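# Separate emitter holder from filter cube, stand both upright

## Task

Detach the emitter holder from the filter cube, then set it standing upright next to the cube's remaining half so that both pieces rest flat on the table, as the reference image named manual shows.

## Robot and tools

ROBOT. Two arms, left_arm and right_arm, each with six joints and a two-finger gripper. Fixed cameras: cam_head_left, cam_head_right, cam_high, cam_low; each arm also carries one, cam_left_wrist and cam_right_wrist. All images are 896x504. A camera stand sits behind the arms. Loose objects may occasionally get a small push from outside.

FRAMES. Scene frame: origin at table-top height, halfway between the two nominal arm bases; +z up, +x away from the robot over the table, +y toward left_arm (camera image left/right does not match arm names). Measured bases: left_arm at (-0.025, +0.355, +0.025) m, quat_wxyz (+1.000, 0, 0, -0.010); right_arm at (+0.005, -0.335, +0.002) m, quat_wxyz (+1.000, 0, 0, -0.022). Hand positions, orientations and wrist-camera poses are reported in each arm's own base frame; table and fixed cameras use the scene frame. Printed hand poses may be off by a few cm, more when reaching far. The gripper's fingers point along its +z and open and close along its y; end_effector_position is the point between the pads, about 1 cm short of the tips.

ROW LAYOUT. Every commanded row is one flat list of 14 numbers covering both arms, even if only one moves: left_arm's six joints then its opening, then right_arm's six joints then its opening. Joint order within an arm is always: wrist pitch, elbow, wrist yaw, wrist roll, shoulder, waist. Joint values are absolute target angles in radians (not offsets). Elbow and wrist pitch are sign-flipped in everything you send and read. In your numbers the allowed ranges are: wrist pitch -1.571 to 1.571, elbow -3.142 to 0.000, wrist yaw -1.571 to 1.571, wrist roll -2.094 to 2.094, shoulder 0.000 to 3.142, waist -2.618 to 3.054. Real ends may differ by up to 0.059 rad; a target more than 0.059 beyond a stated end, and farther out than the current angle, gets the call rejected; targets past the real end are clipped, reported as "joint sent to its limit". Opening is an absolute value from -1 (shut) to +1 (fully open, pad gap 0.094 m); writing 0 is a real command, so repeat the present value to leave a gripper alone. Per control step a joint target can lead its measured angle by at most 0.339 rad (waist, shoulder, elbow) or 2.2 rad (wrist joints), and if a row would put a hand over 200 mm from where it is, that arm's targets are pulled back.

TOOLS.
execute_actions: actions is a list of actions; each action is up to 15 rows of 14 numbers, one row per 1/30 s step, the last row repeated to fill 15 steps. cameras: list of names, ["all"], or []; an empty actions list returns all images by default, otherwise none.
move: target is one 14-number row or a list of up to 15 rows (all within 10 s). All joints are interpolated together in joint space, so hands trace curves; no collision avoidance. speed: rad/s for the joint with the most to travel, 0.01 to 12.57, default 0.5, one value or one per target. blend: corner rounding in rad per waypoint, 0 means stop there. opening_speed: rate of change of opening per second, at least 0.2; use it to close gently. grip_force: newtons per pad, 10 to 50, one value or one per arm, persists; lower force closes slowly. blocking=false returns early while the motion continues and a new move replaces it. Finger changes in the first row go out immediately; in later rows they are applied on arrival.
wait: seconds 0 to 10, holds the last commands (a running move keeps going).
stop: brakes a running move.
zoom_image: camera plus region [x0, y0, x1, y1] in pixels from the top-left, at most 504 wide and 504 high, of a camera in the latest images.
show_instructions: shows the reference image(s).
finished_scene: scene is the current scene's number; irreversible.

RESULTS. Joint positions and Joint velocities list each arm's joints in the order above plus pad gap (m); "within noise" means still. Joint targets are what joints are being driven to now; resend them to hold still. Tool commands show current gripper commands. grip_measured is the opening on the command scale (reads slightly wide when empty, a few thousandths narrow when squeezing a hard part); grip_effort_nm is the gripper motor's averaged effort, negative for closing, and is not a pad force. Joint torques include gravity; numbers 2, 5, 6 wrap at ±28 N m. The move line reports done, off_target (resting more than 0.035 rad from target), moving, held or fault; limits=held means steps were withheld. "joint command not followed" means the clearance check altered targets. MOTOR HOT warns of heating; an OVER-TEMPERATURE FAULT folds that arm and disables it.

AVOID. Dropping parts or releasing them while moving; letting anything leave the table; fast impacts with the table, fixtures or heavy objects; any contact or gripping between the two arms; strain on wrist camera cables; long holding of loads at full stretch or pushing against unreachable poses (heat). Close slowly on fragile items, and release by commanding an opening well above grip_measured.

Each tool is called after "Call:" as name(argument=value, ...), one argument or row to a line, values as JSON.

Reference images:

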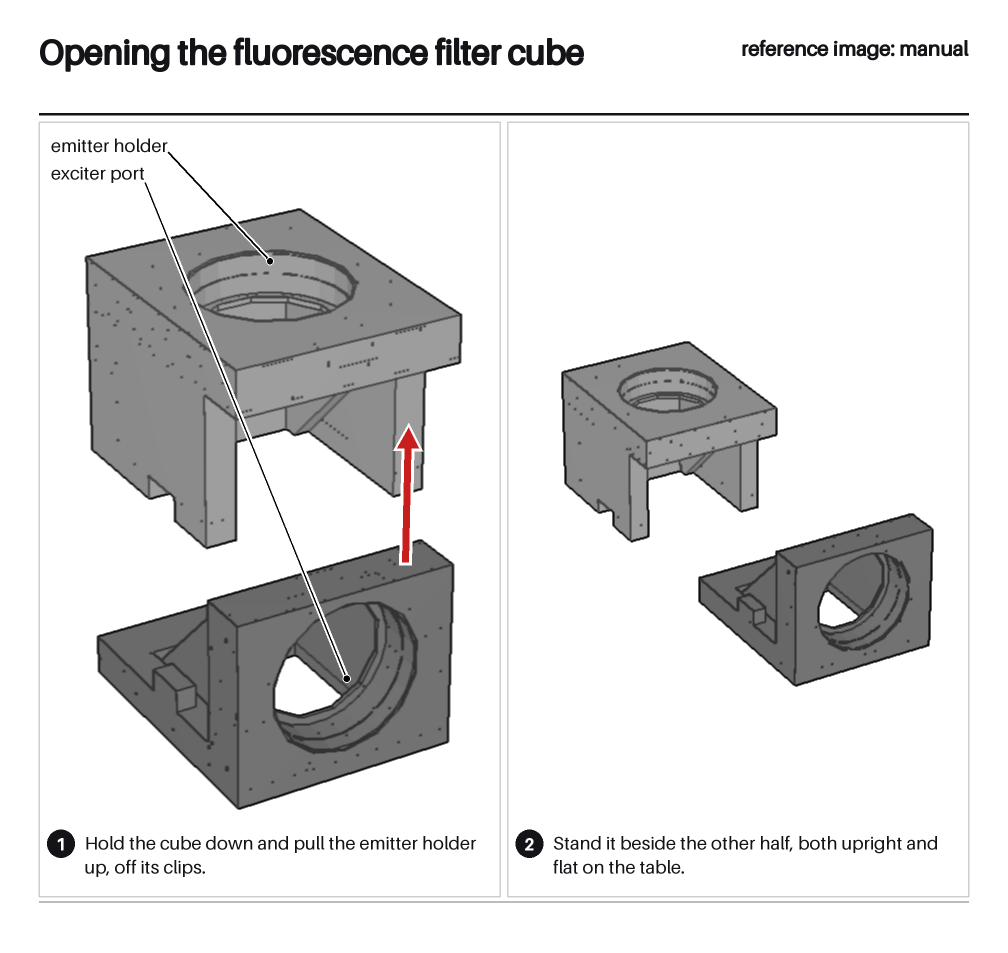

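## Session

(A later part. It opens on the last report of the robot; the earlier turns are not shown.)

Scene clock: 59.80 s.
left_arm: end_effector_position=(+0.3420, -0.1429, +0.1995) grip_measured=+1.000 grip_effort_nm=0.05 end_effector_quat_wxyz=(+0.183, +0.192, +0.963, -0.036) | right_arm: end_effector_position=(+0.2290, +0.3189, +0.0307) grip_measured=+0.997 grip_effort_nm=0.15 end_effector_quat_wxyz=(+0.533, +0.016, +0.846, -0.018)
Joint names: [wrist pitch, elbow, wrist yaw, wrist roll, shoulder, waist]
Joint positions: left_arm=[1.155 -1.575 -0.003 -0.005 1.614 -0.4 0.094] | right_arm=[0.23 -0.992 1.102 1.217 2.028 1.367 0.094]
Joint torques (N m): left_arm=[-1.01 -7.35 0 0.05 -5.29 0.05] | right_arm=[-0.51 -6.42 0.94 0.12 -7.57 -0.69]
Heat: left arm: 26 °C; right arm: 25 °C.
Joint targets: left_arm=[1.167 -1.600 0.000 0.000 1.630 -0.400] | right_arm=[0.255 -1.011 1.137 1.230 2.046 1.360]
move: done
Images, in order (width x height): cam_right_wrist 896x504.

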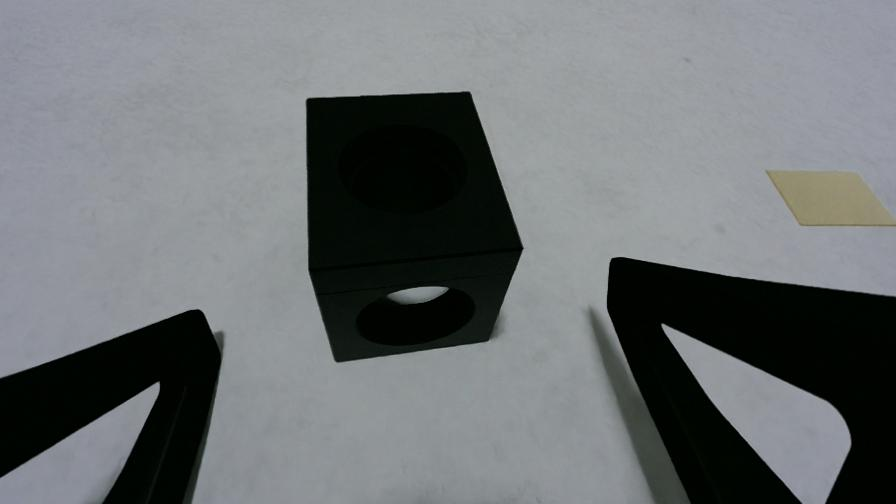

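Call:
move(
  target=[1.167,-1.6,0,0,1.63,-0.4,1, 0.255,-1.011,1.137,1.23,2.046,1.352,-0.35],
  opening_speed=0.7,
  cameras=["cam_right_wrist"],
)

Scene clock: 62.63 s.
left_arm: end_effector_position=(+0.3420, -0.1429, +0.1995) grip_measured=+1.000 grip_effort_nm=0.05 end_effector_quat_wxyz=(+0.183, +0.192, +0.963, -0.036) | right_arm: end_effector_position=(+0.2313, +0.3166, +0.0306) grip_measured=-0.145 grip_effort_nm=-1.01 end_effector_quat_wxyz=(+0.533, +0.020, +0.846, -0.020)
Joint names: [wrist pitch, elbow, wrist yaw, wrist roll, shoulder, waist]
Joint positions: left_arm=[1.155 -1.575 -0.003 -0.005 1.614 -0.4 0.094] | right_arm=[0.233 -0.992 1.102 1.22 2.028 1.36 0.04]
Joint torques (N m): left_arm=[-1.02 -7.35 -0.01 0.05 -5.3 -0.01] | right_arm=[-0.52 -6.38 0.95 0.1 -7.57 -0.8]
Heat: left arm: 26 °C; right arm: 25 °C.
Joint targets: left_arm=[1.167 -1.600 0.000 0.000 1.630 -0.400] | right_arm=[0.255 -1.011 1.137 1.230 2.046 1.352]
move: done
Images, in order (width x height): cam_right_wrist 896x504.

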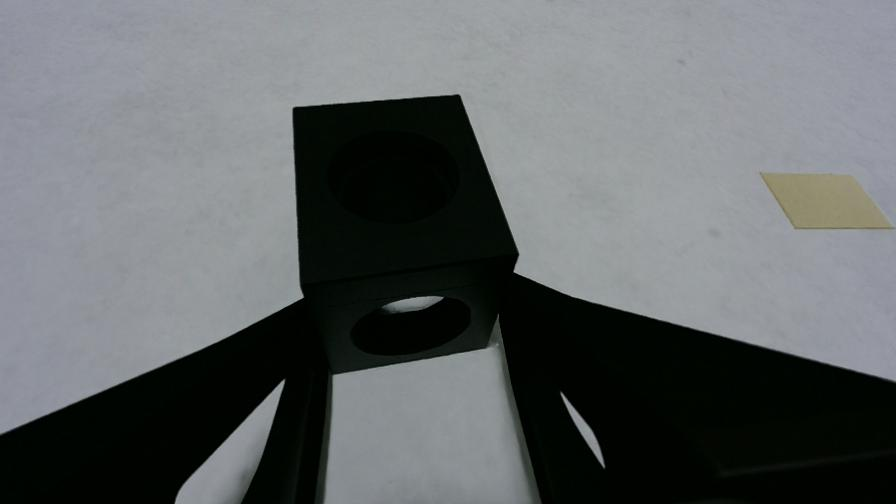

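Call:
move(
  target=[
    [1.167,-1.6,0,0,1.63,-0.4,1, 0.33,-1.04,1.137,1.23,1.965,1.352,-0.35],
    [1.167,-1.6,0,0,1.63,-0.4,1, -0.368,-0.932,0.846,0.544,1.967,1.376,-0.35],
  ],
  speed=[0.15,0.4],
  blend=[0.02,0],
  cameras=["cam_right_wrist","cam_head_left","cam_left_wrist"],
)

Scene clock: 67.50 s.
left_arm: end_effector_position=(+0.3420, -0.1429, +0.1995) grip_measured=+1.000 grip_effort_nm=0.05 end_effector_quat_wxyz=(+0.183, +0.192, +0.963, -0.036) | right_arm: end_effector_position=(+0.2198, +0.4106, +0.0481) grip_measured=-0.146 grip_effort_nm=-1.02 end_effector_quat_wxyz=(+0.519, -0.180, +0.830, +0.098)
Joint names: [wrist pitch, elbow, wrist yaw, wrist roll, shoulder, waist]
Joint positions: left_arm=[1.155 -1.575 -0.003 -0.005 1.614 -0.4 0.094] | right_arm=[-0.344 -0.94 0.831 0.545 2 1.367 0.04]
Joint torques (N m): left_arm=[-1.02 -7.34 0.02 0.05 -5.29 0.09] | right_arm=[-1.65 -4.4 0.47 -0.03 -12.14 0.7]
Heat: left arm: 26 °C; right arm: 25 °C.
Joint targets: left_arm=[1.167 -1.600 0.000 0.000 1.630 -0.400] | right_arm=[-0.368 -0.932 0.846 0.544 1.967 1.376]
move: done
Images, in order (width x height): cam_head_left 896x504, cam_left_wrist 896x504, cam_right_wrist 896x504.

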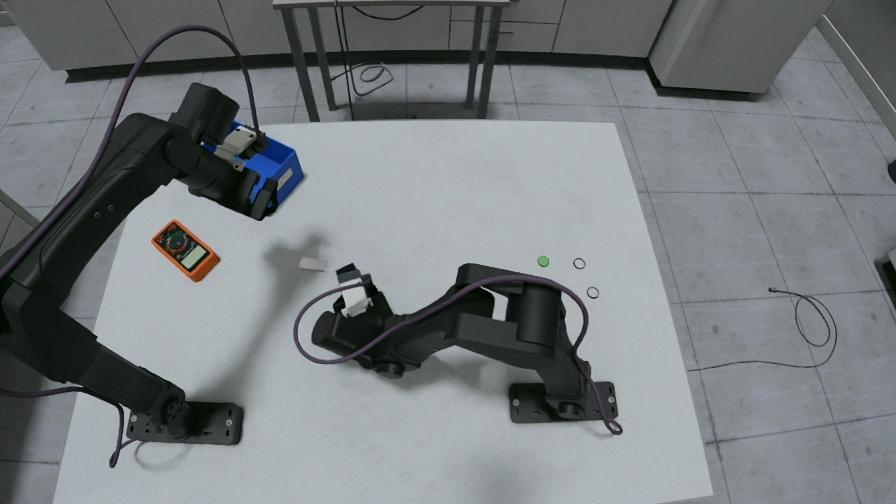

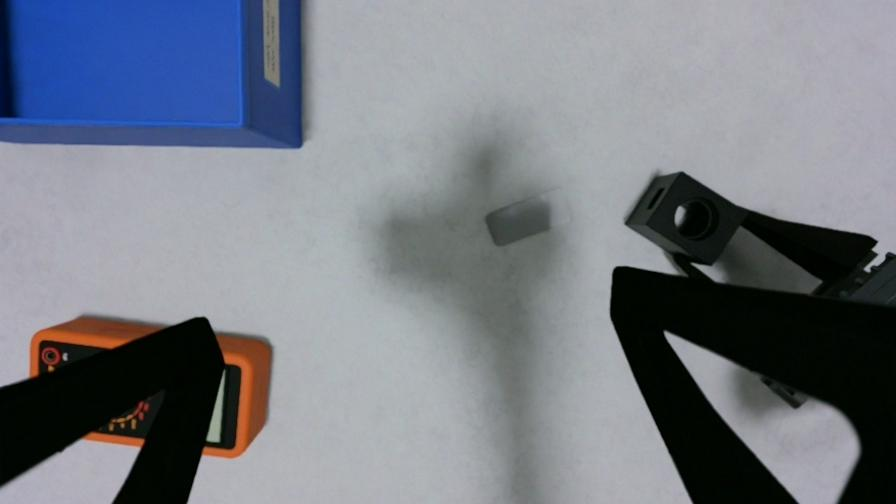

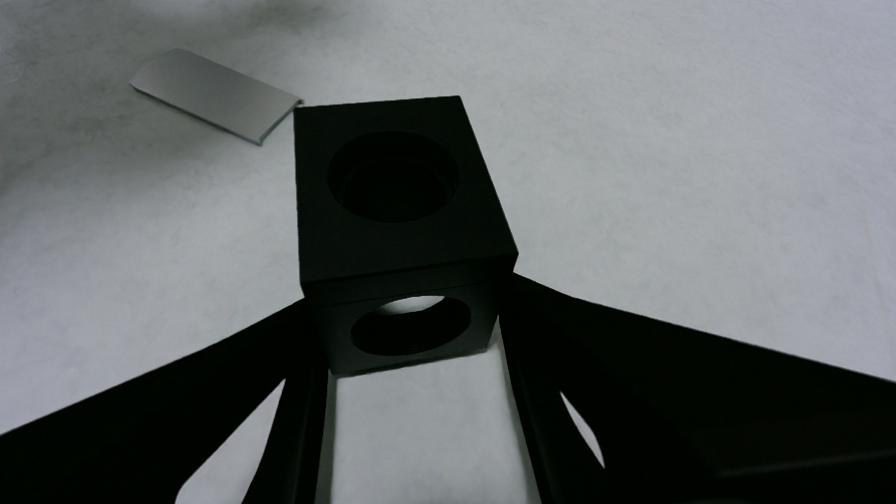

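Call:
move(
  target=[1.167,-1.6,0,0,1.63,-0.4,1, -0.424,-0.922,0.846,0.557,2.054,1.376,-0.35],
  speed=0.1,
  cameras=["cam_right_wrist"],
)

Call:
zoom_image(
  camera="cam_right_wrist",
  region=[270, 240, 560, 440],
)

Scene clock: 69.80 s.
left_arm: end_effector_position=(+0.3420, -0.1429, +0.1995) grip_measured=+1.000 grip_effort_nm=0.05 end_effector_quat_wxyz=(+0.183, +0.192, +0.963, -0.036) | right_arm: end_effector_position=(+0.2221, +0.4140, +0.0449) grip_measured=-0.146 grip_effort_nm=-1.02 end_effector_quat_wxyz=(+0.529, -0.167, +0.825, +0.108)
Joint names: [wrist pitch, elbow, wrist yaw, wrist roll, shoulder, waist]
Joint positions: left_arm=[1.155 -1.575 -0.003 -0.005 1.614 -0.4 0.094] | right_arm=[-0.42 -0.934 0.844 0.544 2.032 1.367 0.04]
Joint torques (N m): left_arm=[-1 -7.34 -0.01 0.05 -5.29 -0.03] | right_arm=[-1.52 -3.84 0.32 0.11 -7.76 0.72]
Heat: left arm: 26 °C; right arm: 26 °C.
Joint targets: left_arm=[1.167 -1.600 0.000 0.000 1.630 -0.400] | right_arm=[-0.424 -0.922 0.846 0.557 2.054 1.376]
move: done
Images, in order (width x height): cam_right_wrist 896x504.

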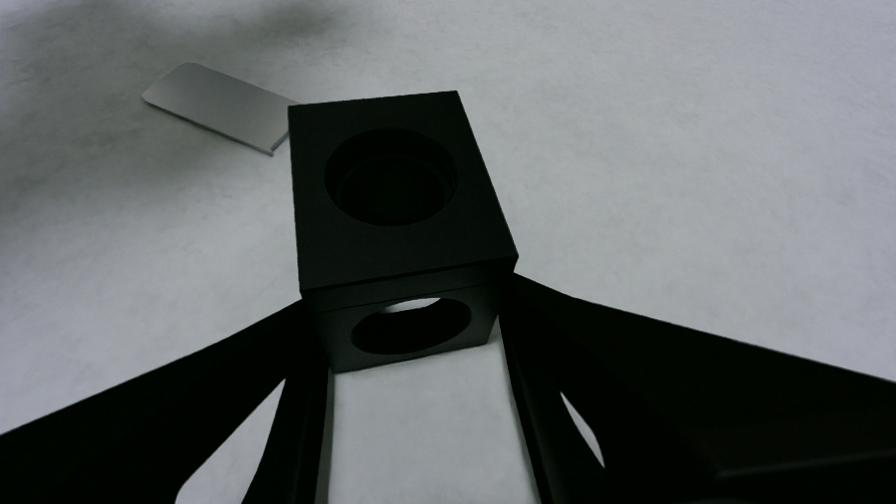

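Scaled by 1.738 from the camera's 896x504 image, which has a finer 1280x720 frame.

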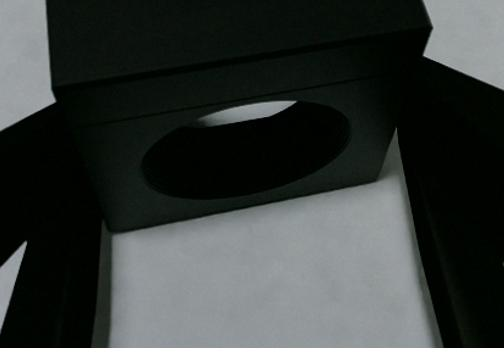

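Call:
move(
  target=[1.167,-1.6,0,0,1.63,-0.4,1, -0.412,-0.918,0.846,0.565,2.064,1.376,-0.35],
  speed=0.1,
  cameras=["cam_right_wrist"],
)

Call:
zoom_image(
  camera="cam_right_wrist",
  region=[270, 240, 560, 440],
)

Scene clock: 71.13 s.
left_arm: end_effector_position=(+0.3420, -0.1429, +0.1995) grip_measured=+1.000 grip_effort_nm=0.06 end_effector_quat_wxyz=(+0.183, +0.192, +0.963, -0.036) | right_arm: end_effector_position=(+0.2227, +0.4136, +0.0443) grip_measured=-0.146 grip_effort_nm=-1.02 end_effector_quat_wxyz=(+0.531, -0.164, +0.824, +0.107)
Joint names: [wrist pitch, elbow, wrist yaw, wrist roll, shoulder, waist]
Joint positions: left_arm=[1.155 -1.575 -0.003 -0.005 1.614 -0.4 0.094] | right_arm=[-0.426 -0.934 0.851 0.546 2.037 1.367 0.04]
Joint torques (N m): left_arm=[-1 -7.35 -0.01 0.02 -5.33 -0.02] | right_arm=[-1.35 -3.43 0.25 0.18 -7.3 0.69]
Heat: left arm: 26 °C; right arm: 25 °C.
Joint targets: left_arm=[1.167 -1.600 0.000 0.000 1.630 -0.400] | right_arm=[-0.412 -0.918 0.846 0.565 2.064 1.376]
move: done
Images, in order (width x height): cam_right_wrist 896x504.

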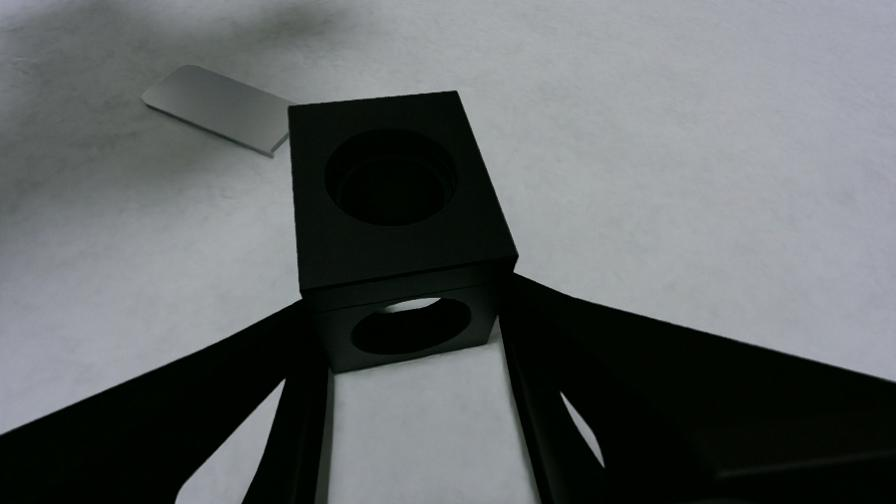

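Scaled by 1.738 from the camera's 896x504 image, which has a finer 1280x720 frame.

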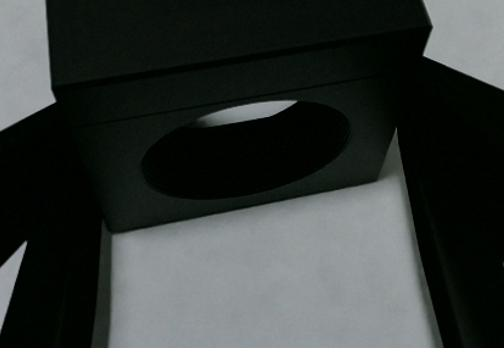

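Call:
wait(
  seconds=0,
  cameras=["cam_left_wrist","cam_low"],
)

Call:
zoom_image(
  camera="cam_left_wrist",
  region=[590, 140, 770, 280],
)

Call:
zoom_image(
  camera="cam_low",
  region=[450, 230, 530, 290],
)

Scene clock: 71.77 s.
left_arm: end_effector_position=(+0.3420, -0.1429, +0.1995) grip_measured=+1.000 grip_effort_nm=0.05 end_effector_quat_wxyz=(+0.183, +0.192, +0.963, -0.036) | right_arm: end_effector_position=(+0.2227, +0.4136, +0.0443) grip_measured=-0.146 grip_effort_nm=-1.02 end_effector_quat_wxyz=(+0.531, -0.164, +0.824, +0.107)
Joint names: [wrist pitch, elbow, wrist yaw, wrist roll, shoulder, waist]
Joint positions: left_arm=[1.155 -1.575 -0.003 -0.005 1.614 -0.4 0.094] | right_arm=[-0.426 -0.934 0.851 0.546 2.037 1.367 0.04]
Joint torques (N m): left_arm=[-1.02 -7.38 0.01 0.05 -5.35 -0.01] | right_arm=[-1.34 -3.47 0.26 0.16 -7.35 0.7]
Heat: left arm: 26 °C; right arm: 25 °C.
Joint targets: left_arm=[1.167 -1.600 0.000 0.000 1.630 -0.400] | right_arm=[-0.412 -0.918 0.846 0.565 2.064 1.376]
Tool commands: left_gripper/opening=+1.0 right_gripper/opening=-0.35
Images, in order (width x height): cam_low 896x504, cam_left_wrist 896x504.

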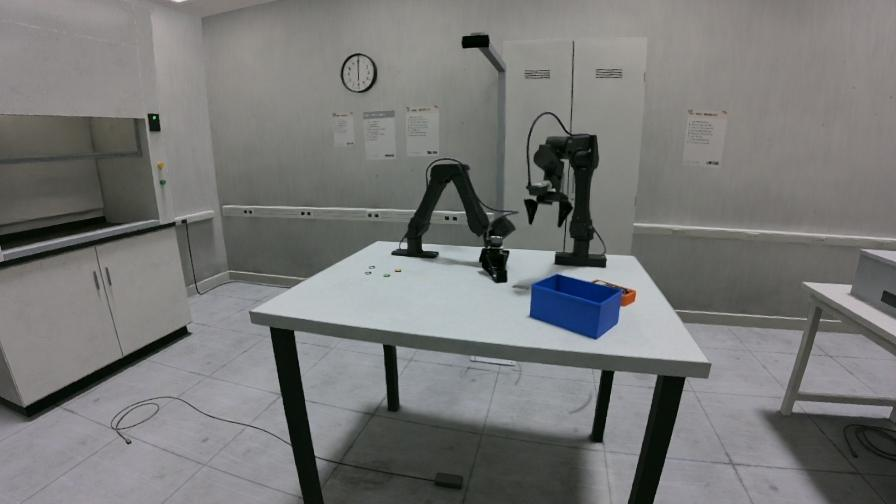

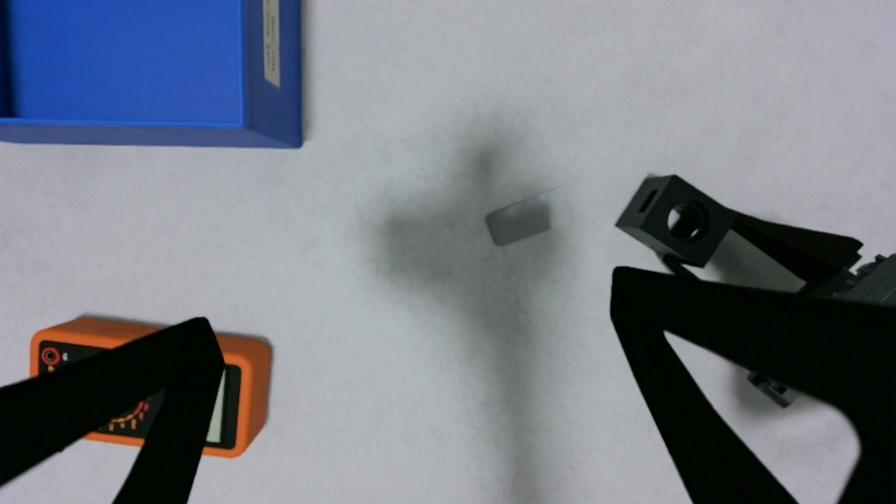

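Scaled by 2.800 from the camera's 896x504 image, which has a finer 1280x720 frame.

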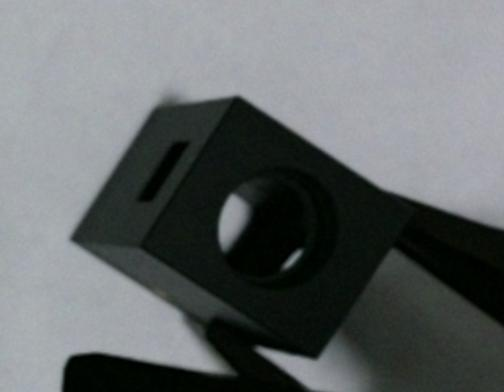

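Scaled by 6.300 from the camera's 896x504 image, which has a finer 1280x720 frame.

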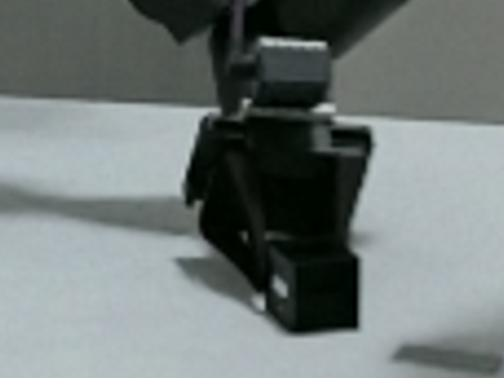

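Call:
move(
  target=[
    [1.167,-1.6,0,0,1.63,-0.4,1, -0.412,-0.945,0.848,0.565,2.06,1.376,-0.35],
    [1.167,-1.6,0,0,1.63,-0.4,1, -0.412,-0.945,0.848,0.565,2.06,1.376,0.3],
  ],
  speed=0.1,
  opening_speed=1.0,
  cameras=["cam_right_wrist"],
)

Call:
zoom_image(
  camera="cam_right_wrist",
  region=[200, 40, 640, 380],
)

Scene clock: 74.37 s.
left_arm: end_effector_position=(+0.3420, -0.1429, +0.1995) grip_measured=+1.000 grip_effort_nm=0.05 end_effector_quat_wxyz=(+0.183, +0.192, +0.963, -0.036) | right_arm: end_effector_position=(+0.2219, +0.4139, +0.0407) grip_measured=+0.297 grip_effort_nm=0.15 end_effector_quat_wxyz=(+0.527, -0.164, +0.827, +0.109)
Joint names: [wrist pitch, elbow, wrist yaw, wrist roll, shoulder, waist]
Joint positions: left_arm=[1.155 -1.575 -0.003 -0.005 1.614 -0.4 0.094] | right_arm=[-0.424 -0.934 0.843 0.556 2.043 1.367 0.061]
Joint torques (N m): left_arm=[-1.01 -7.36 0 0.04 -5.34 0.03] | right_arm=[-1.36 -5.98 0.37 0.08 -8.18 0.7]
Heat: left arm: 26 °C; right arm: 25 °C.
Joint targets: left_arm=[1.167 -1.600 0.000 0.000 1.630 -0.400] | right_arm=[-0.412 -0.945 0.848 0.565 2.060 1.376]
move: done
Images, in order (width x height): cam_right_wrist 896x504.

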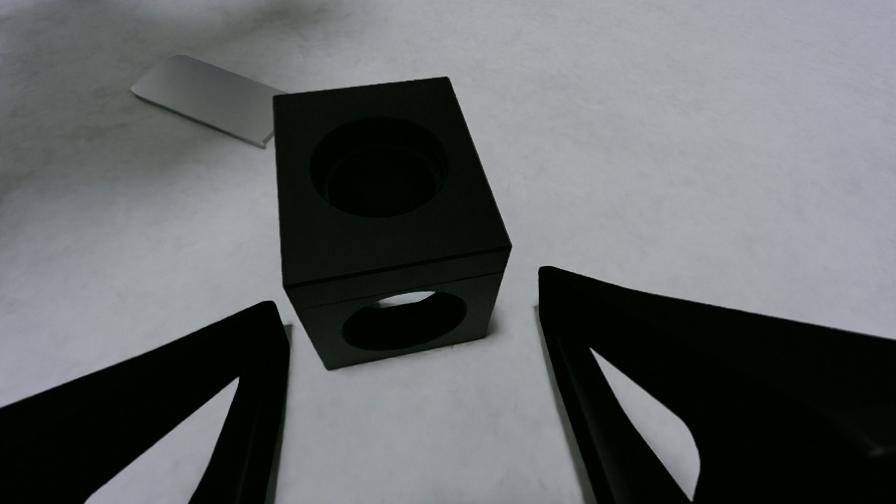

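Scaled by 1.145 from the camera's 896x504 image, which has a finer 1280x720 frame.

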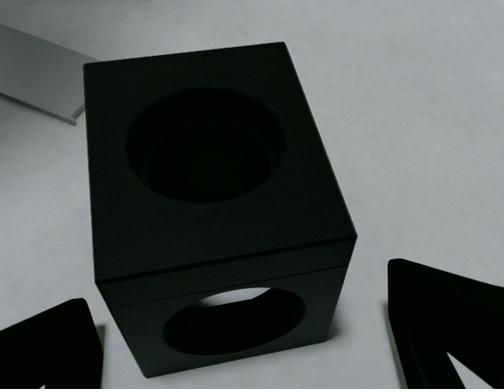

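Call:
move(
  target=[1.167,-1.6,0,0,1.63,-0.4,1, -0.472,-0.901,0.80,0.497,1.994,1.347,0.6],
  speed=0.1,
  cameras=["cam_right_wrist"],
)

Call:
zoom_image(
  camera="cam_right_wrist",
  region=[200, 40, 640, 380],
)

Scene clock: 76.70 s.
left_arm: end_effector_position=(+0.3420, -0.1429, +0.1995) grip_measured=+1.000 grip_effort_nm=0.05 end_effector_quat_wxyz=(+0.183, +0.192, +0.963, -0.036) | right_arm: end_effector_position=(+0.2223, +0.4167, +0.0430) grip_measured=+0.597 grip_effort_nm=0.15 end_effector_quat_wxyz=(+0.524, -0.185, +0.823, +0.120)
Joint names: [wrist pitch, elbow, wrist yaw, wrist roll, shoulder, waist]
Joint positions: left_arm=[1.155 -1.575 -0.003 -0.005 1.614 -0.4 0.094] | right_arm=[-0.467 -0.912 0.796 0.501 2.028 1.355 0.075]
Joint torques (N m): left_arm=[-1.01 -7.39 0.01 0.04 -5.29 0.01] | right_arm=[-1.56 -3.82 0.34 -0.06 -12.33 -0.73]
Heat: left arm: 26 °C; right arm: 25 °C.
Joint targets: left_arm=[1.167 -1.600 0.000 0.000 1.630 -0.400] | right_arm=[-0.472 -0.901 0.800 0.497 1.994 1.347]
move: done
Images, in order (width x height): cam_right_wrist 896x504.

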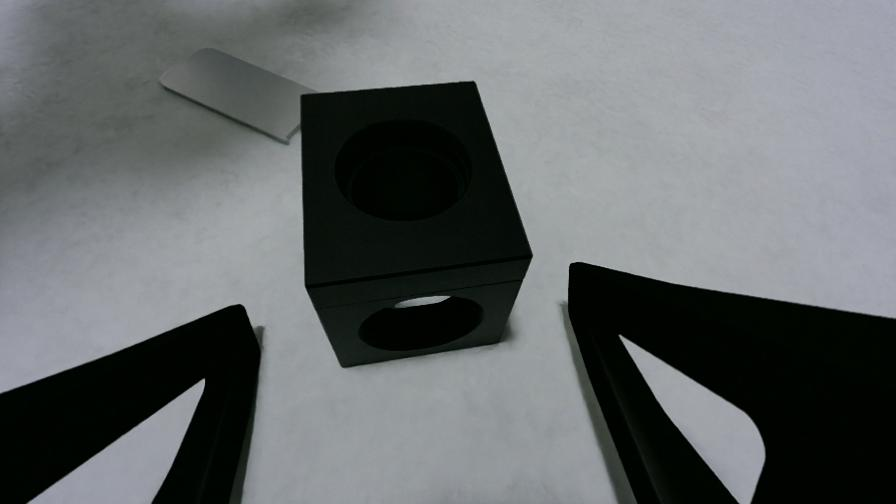

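Scaled by 1.145 from the camera's 896x504 image, which has a finer 1280x720 frame.

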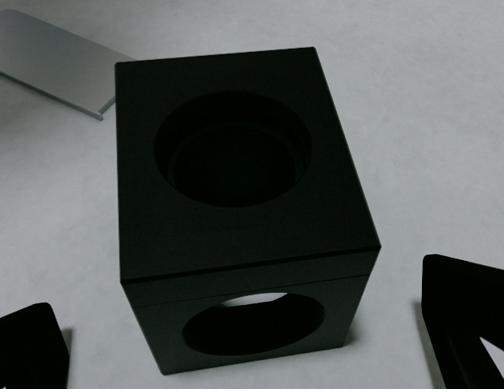

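Call:
move(
  target=[1.167,-1.6,0,0,1.63,-0.4,1, -0.484,-0.885,0.808,0.507,1.994,1.375,0.6],
  speed=0.1,
  cameras=["cam_right_wrist","cam_left_wrist"],
)

Call:
zoom_image(
  camera="cam_right_wrist",
  region=[200, 40, 640, 380],
)

Call:
zoom_image(
  camera="cam_left_wrist",
  region=[590, 140, 770, 280],
)

Scene clock: 78.43 s.
left_arm: end_effector_position=(+0.3420, -0.1429, +0.1995) grip_measured=+1.000 grip_effort_nm=0.05 end_effector_quat_wxyz=(+0.183, +0.192, +0.963, -0.036) | right_arm: end_effector_position=(+0.2174, +0.4170, +0.0427) grip_measured=+0.597 grip_effort_nm=0.15 end_effector_quat_wxyz=(+0.525, -0.187, +0.821, +0.126)
Joint names: [wrist pitch, elbow, wrist yaw, wrist roll, shoulder, waist]
Joint positions: left_arm=[1.155 -1.575 -0.003 -0.005 1.614 -0.4 0.094] | right_arm=[-0.487 -0.897 0.796 0.501 2.026 1.366 0.075]
Joint torques (N m): left_arm=[-1.02 -7.35 0 0.04 -5.29 0.02] | right_arm=[-1.49 -3.64 0.44 0.03 -12.03 0.79]
Heat: left arm: 26 °C; right arm: 26 °C.
Joint targets: left_arm=[1.167 -1.600 0.000 0.000 1.630 -0.400] | right_arm=[-0.484 -0.885 0.808 0.507 1.994 1.375]
move: done
Images, in order (width x height): cam_left_wrist 896x504, cam_right_wrist 896x504.

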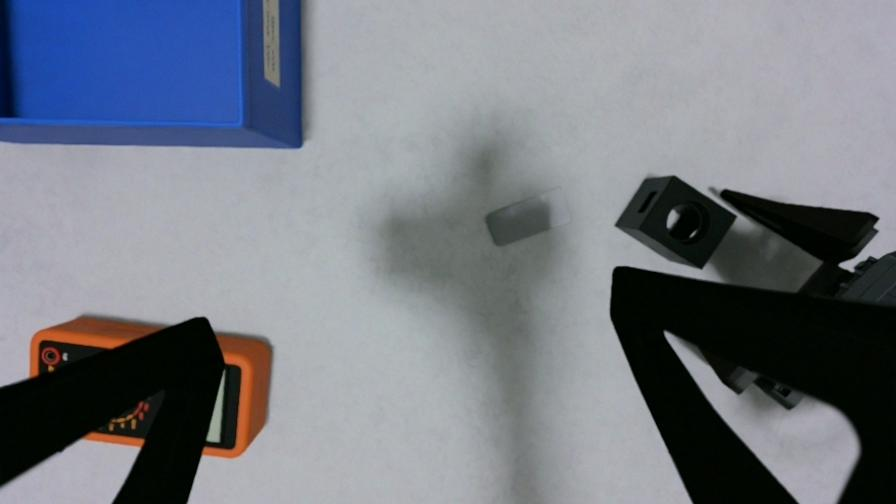

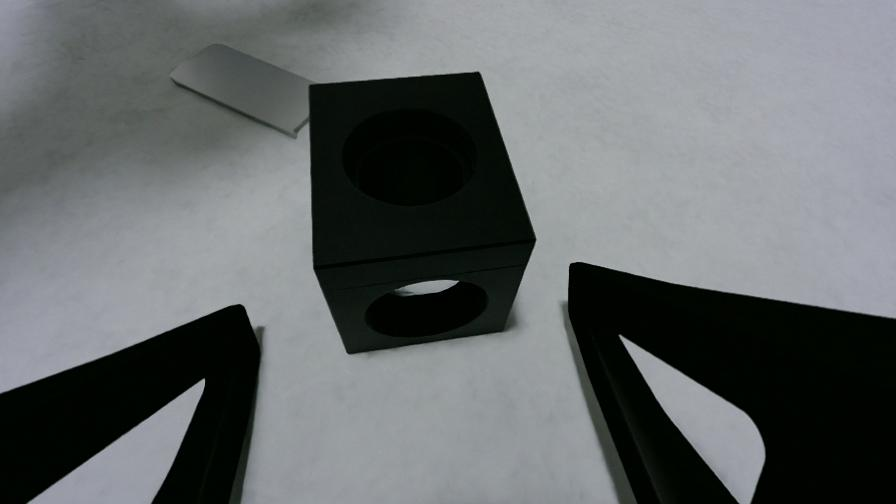

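Scaled by 1.145 from the camera's 896x504 image, which has a finer 1280x720 frame.

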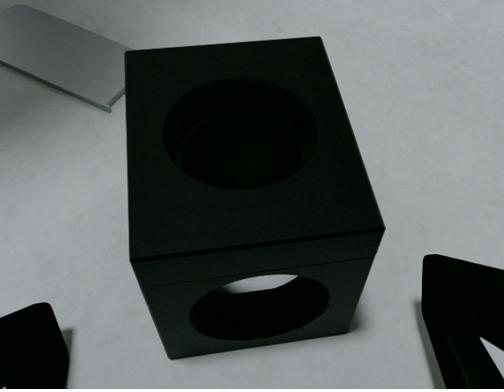

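Scaled by 2.800 from the camera's 896x504 image, which has a finer 1280x720 frame.

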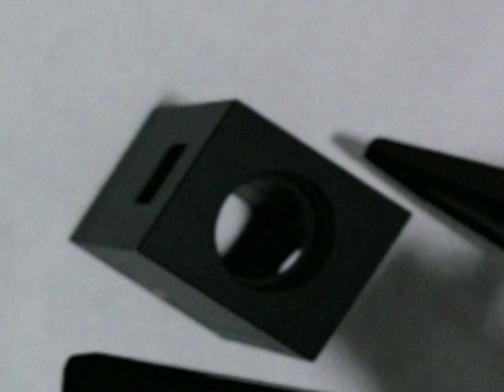

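Call:
move(
  target=[1.167,-1.6,0,0,1.63,-0.4,1, -0.497,-0.871,0.808,0.507,1.994,1.375,0.4],
  speed=0.1,
  cameras=["cam_right_wrist"],
)

Call:
zoom_image(
  camera="cam_right_wrist",
  region=[200, 40, 640, 380],
)

Scene clock: 80.30 s.
left_arm: end_effector_position=(+0.3420, -0.1429, +0.1995) grip_measured=+1.000 grip_effort_nm=0.05 end_effector_quat_wxyz=(+0.183, +0.192, +0.963, -0.036) | right_arm: end_effector_position=(+0.2170, +0.4157, +0.0420) grip_measured=+0.403 grip_effort_nm=-0.13 end_effector_quat_wxyz=(+0.526, -0.186, +0.820, +0.129)
Joint names: [wrist pitch, elbow, wrist yaw, wrist roll, shoulder, waist]
Joint positions: left_arm=[1.155 -1.575 -0.003 -0.005 1.614 -0.4 0.094] | right_arm=[-0.508 -0.885 0.796 0.501 2.026 1.366 0.066]
Joint torques (N m): left_arm=[-1 -7.42 0.01 0.03 -5.31 0.03] | right_arm=[-1.4 -3.54 0.41 0.04 -11.97 0.8]
Heat: left arm: 26 °C; right arm: 26 °C.
Joint targets: left_arm=[1.167 -1.600 0.000 0.000 1.630 -0.400] | right_arm=[-0.497 -0.871 0.808 0.507 1.994 1.375]
move: done
Images, in order (width x height): cam_right_wrist 896x504.

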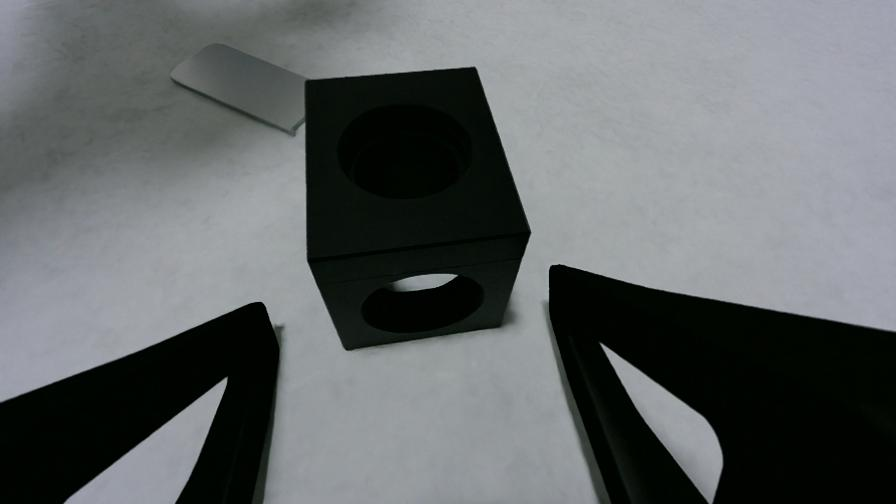

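Scaled by 1.145 from the camera's 896x504 image, which has a finer 1280x720 frame.

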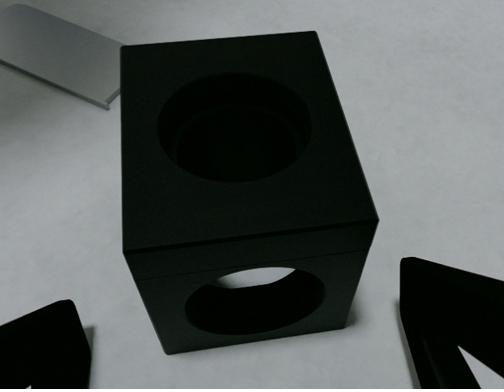

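Call:
move(
  target=[1.167,-1.6,0,0,1.63,-0.4,1, -0.497,-0.871,0.808,0.507,1.994,1.375,-0.35],
  opening_speed=0.7,
  cameras=["cam_right_wrist"],
)

Call:
zoom_image(
  camera="cam_right_wrist",
  region=[200, 40, 640, 380],
)

Scene clock: 82.17 s.
left_arm: end_effector_position=(+0.3420, -0.1429, +0.1995) grip_measured=+1.000 grip_effort_nm=0.05 end_effector_quat_wxyz=(+0.183, +0.192, +0.963, -0.036) | right_arm: end_effector_position=(+0.2169, +0.4147, +0.0411) grip_measured=-0.182 grip_effort_nm=-1.01 end_effector_quat_wxyz=(+0.525, -0.186, +0.820, +0.128)
Joint names: [wrist pitch, elbow, wrist yaw, wrist roll, shoulder, waist]
Joint positions: left_arm=[1.155 -1.575 -0.003 -0.005 1.614 -0.4 0.094] | right_arm=[-0.507 -0.883 0.797 0.501 2.026 1.366 0.038]
Joint torques (N m): left_arm=[-1.02 -7.39 0 0.05 -5.31 0.05] | right_arm=[-1.44 -3.71 0.4 0.04 -11.99 0.7]
Heat: left arm: 26 °C; right arm: 26 °C.
Joint targets: left_arm=[1.167 -1.600 0.000 0.000 1.630 -0.400] | right_arm=[-0.497 -0.871 0.808 0.507 1.994 1.375]
move: done
Images, in order (width x height): cam_right_wrist 896x504.

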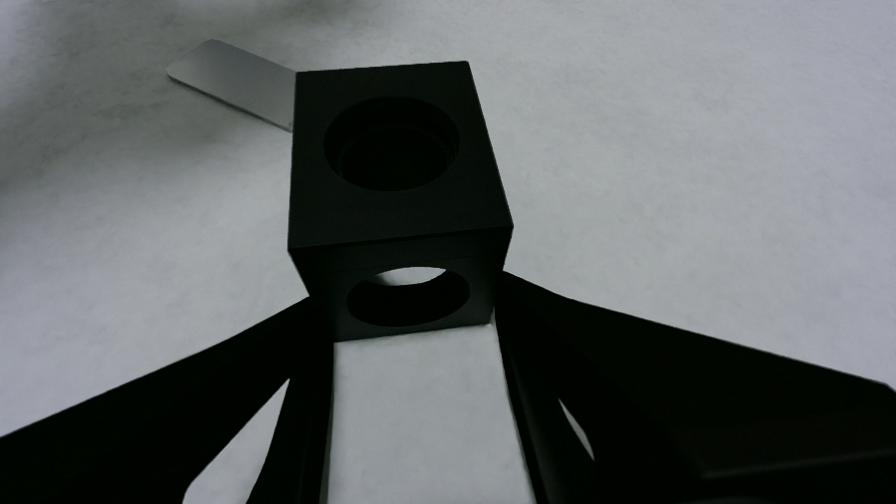

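Scaled by 1.145 from the camera's 896x504 image, which has a finer 1280x720 frame.

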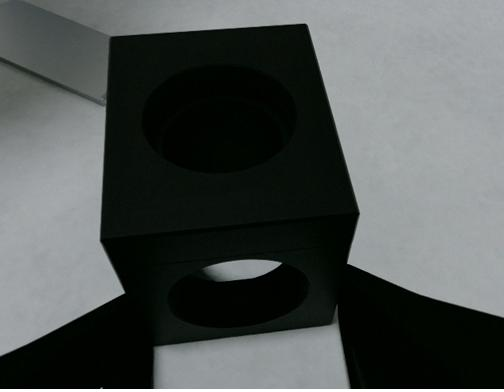

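Call:
move(
  target=[1.167,-1.6,0,0,1.63,-0.72,1, -0.497,-0.871,0.808,0.507,1.994,1.375,-0.35],
  speed=0.4,
  cameras=["cam_left_wrist","cam_head_left"],
)

Call:
zoom_image(
  camera="cam_left_wrist",
  region=[380, 40, 560, 200],
)

Scene clock: 84.90 s.
left_arm: end_effector_position=(+0.2795, -0.2434, +0.1995) grip_measured=+1.000 grip_effort_nm=0.05 end_effector_quat_wxyz=(+0.175, +0.344, +0.920, -0.066) | right_arm: end_effector_position=(+0.2169, +0.4147, +0.0411) grip_measured=-0.183 grip_effort_nm=-1.02 end_effector_quat_wxyz=(+0.525, -0.186, +0.820, +0.128)
Joint names: [wrist pitch, elbow, wrist yaw, wrist roll, shoulder, waist]
Joint positions: left_arm=[1.155 -1.575 -0.001 -0.005 1.614 -0.72 0.094] | right_arm=[-0.507 -0.883 0.797 0.501 2.026 1.366 0.038]
Joint torques (N m): left_arm=[-1.02 -7.34 -0.01 0.05 -5.34 0.05] | right_arm=[-1.43 -3.77 0.42 0.06 -12 0.72]
Heat: left arm: 26 °C; right arm: 25 °C.
Joint targets: left_arm=[1.167 -1.600 0.000 0.000 1.630 -0.720] | right_arm=[-0.497 -0.871 0.808 0.507 1.994 1.375]
move: done
Images, in order (width x height): cam_head_left 896x504, cam_left_wrist 896x504.

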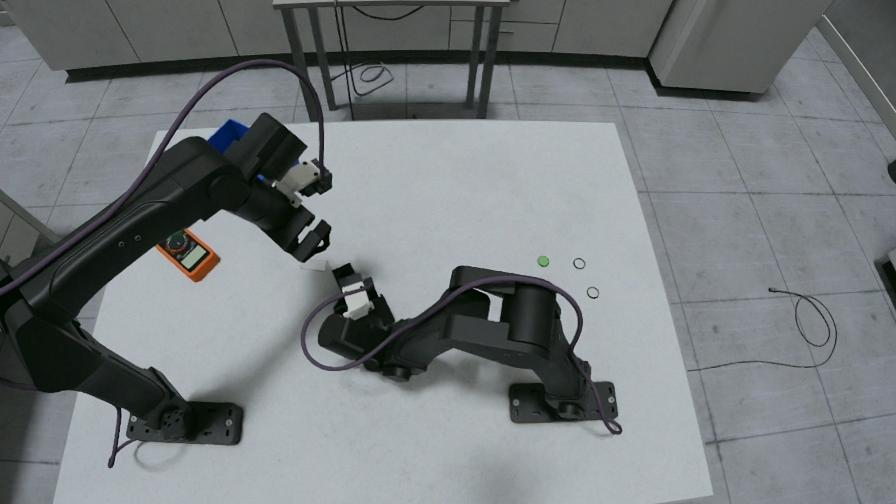

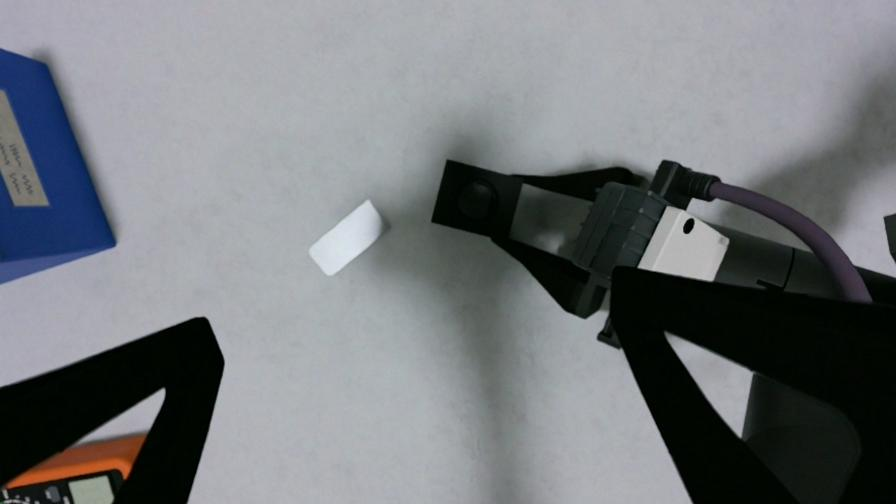

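Scaled by 2.800 from the camera's 896x504 image, which has a finer 1280x720 frame.

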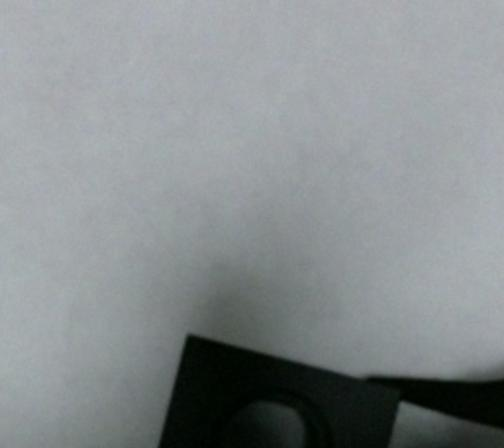

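Call:
zoom_image(
  camera="cam_left_wrist",
  region=[420, 145, 540, 265],
)

Scaled by 4.200 from the camera's 896x504 image, which has a finer 1280x720 frame.

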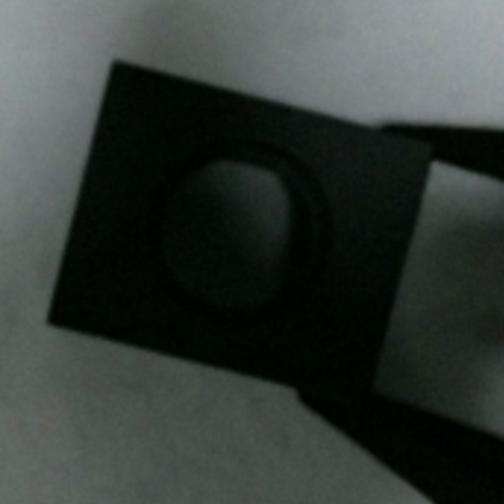

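Call:
move(
  target=[
    [1.54,-2.05,0.163,-1.204,2.14,-0.711,1, -0.497,-0.871,0.808,0.507,1.994,1.375,-0.35],
    [1.23,-1.745,0.163,-1.204,2.15,-0.711,1, -0.497,-0.871,0.808,0.507,1.994,1.375,-0.35],
  ],
  speed=[0.7,0.25],
  blend=[0.05,0],
  cameras=["cam_left_wrist","cam_right_wrist"],
)

Scene clock: 91.27 s.
left_arm: end_effector_position=(+0.2805, -0.2832, +0.0612) grip_measured=+1.000 grip_effort_nm=0.05 end_effector_quat_wxyz=(-0.080, -0.237, +0.968, -0.027) | right_arm: end_effector_position=(+0.2169, +0.4147, +0.0411) grip_measured=-0.183 grip_effort_nm=-1.02 end_effector_quat_wxyz=(+0.525, -0.186, +0.820, +0.128)
Joint names: [wrist pitch, elbow, wrist yaw, wrist roll, shoulder, waist]
Joint positions: left_arm=[1.244 -1.754 0.162 -1.196 2.128 -0.72 0.094] | right_arm=[-0.507 -0.883 0.797 0.501 2.026 1.366 0.038]
Joint torques (N m): left_arm=[-0.53 -4.18 0.1 -0.1 -8.7 0.7] | right_arm=[-1.43 -3.71 0.41 0.05 -11.96 0.69]
Heat: left arm: 26 °C; right arm: 25 °C.
Joint targets: left_arm=[1.230 -1.745 0.163 -1.204 2.150 -0.711] | right_arm=[-0.497 -0.871 0.808 0.507 1.994 1.375]
move: done
Images, in order (width x height): cam_left_wrist 896x504, cam_right_wrist 896x504.

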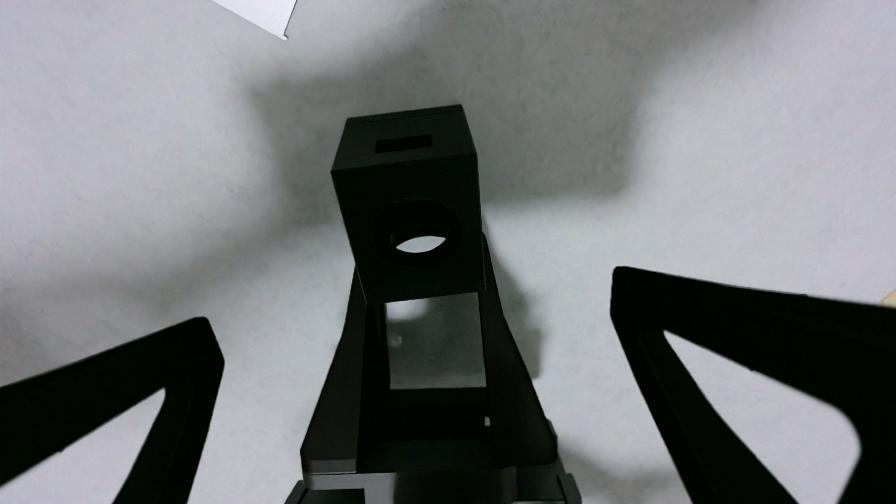

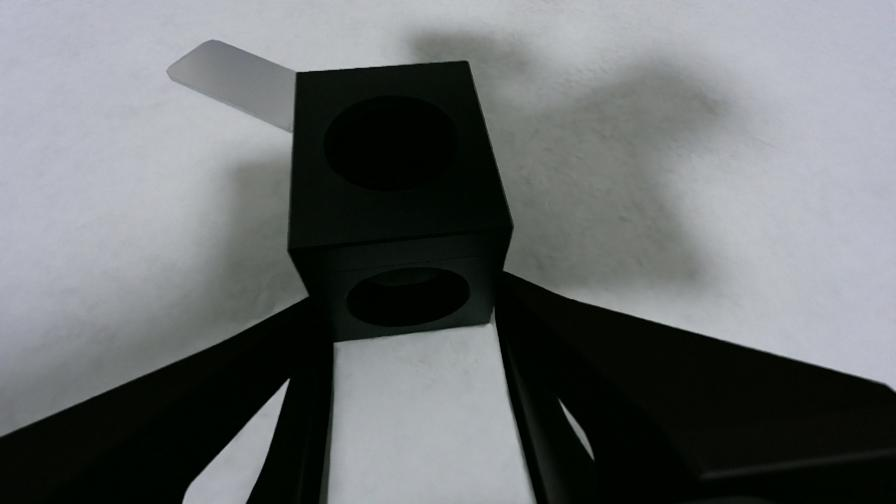

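Call:
zoom_image(
  camera="cam_left_wrist",
  region=[300, 90, 520, 320],
)

Scaled by 2.191 from the camera's 896x504 image, which has a finer 1280x720 frame.

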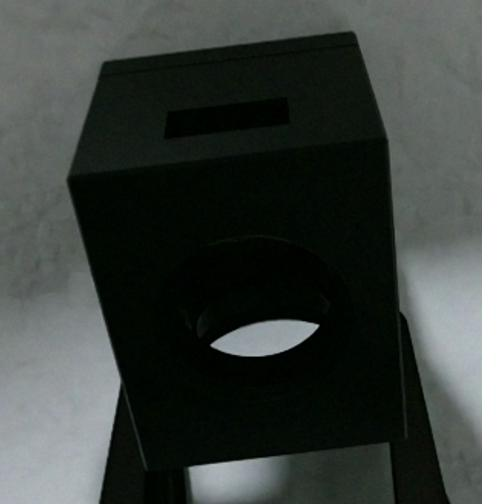

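Call:
move(
  target=[1.152,-1.681,0.164,-1.22,2.178,-0.72,1, -0.497,-0.871,0.808,0.507,1.994,1.375,-0.35],
  speed=0.15,
  cameras=["cam_left_wrist"],
)

Call:
zoom_image(
  camera="cam_left_wrist",
  region=[280, 60, 540, 360],
)

Scene clock: 94.67 s.
left_arm: end_effector_position=(+0.2794, -0.2825, +0.0350) grip_measured=+1.000 grip_effort_nm=0.05 end_effector_quat_wxyz=(-0.084, -0.245, +0.966, -0.022) | right_arm: end_effector_position=(+0.2169, +0.4147, +0.0411) grip_measured=-0.183 grip_effort_nm=-1.02 end_effector_quat_wxyz=(+0.525, -0.186, +0.820, +0.128)
Joint names: [wrist pitch, elbow, wrist yaw, wrist roll, shoulder, waist]
Joint positions: left_arm=[1.166 -1.69 0.163 -1.212 2.155 -0.72 0.094] | right_arm=[-0.507 -0.883 0.797 0.501 2.026 1.366 0.038]
Joint torques (N m): left_arm=[-0.47 -3.99 0.08 -0.09 -8.73 0.01] | right_arm=[-1.42 -3.71 0.4 0.02 -11.97 0.75]
Heat: left arm: 25 °C; right arm: 25 °C.
Joint targets: left_arm=[1.152 -1.681 0.164 -1.220 2.178 -0.720] | right_arm=[-0.497 -0.871 0.808 0.507 1.994 1.375]
move: done
Images, in order (width x height): cam_left_wrist 896x504.

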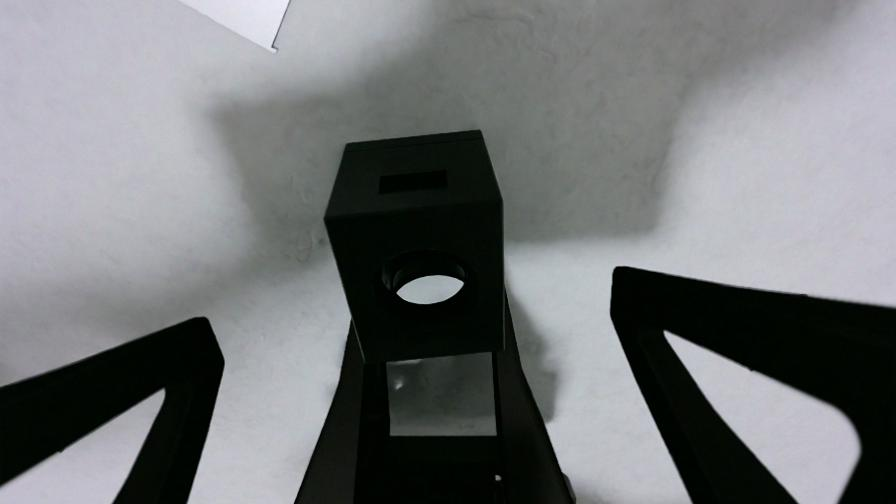

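Scaled by 1.680 from the camera's 896x504 image, which has a finer 1280x720 frame.

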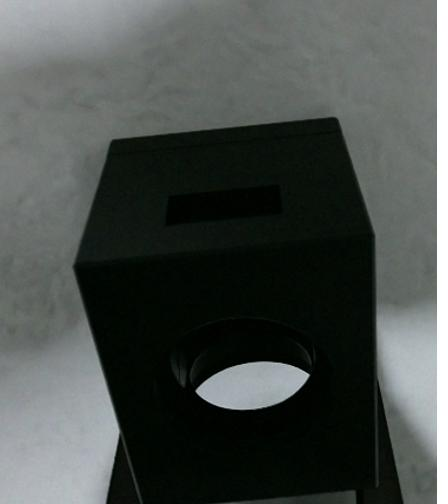

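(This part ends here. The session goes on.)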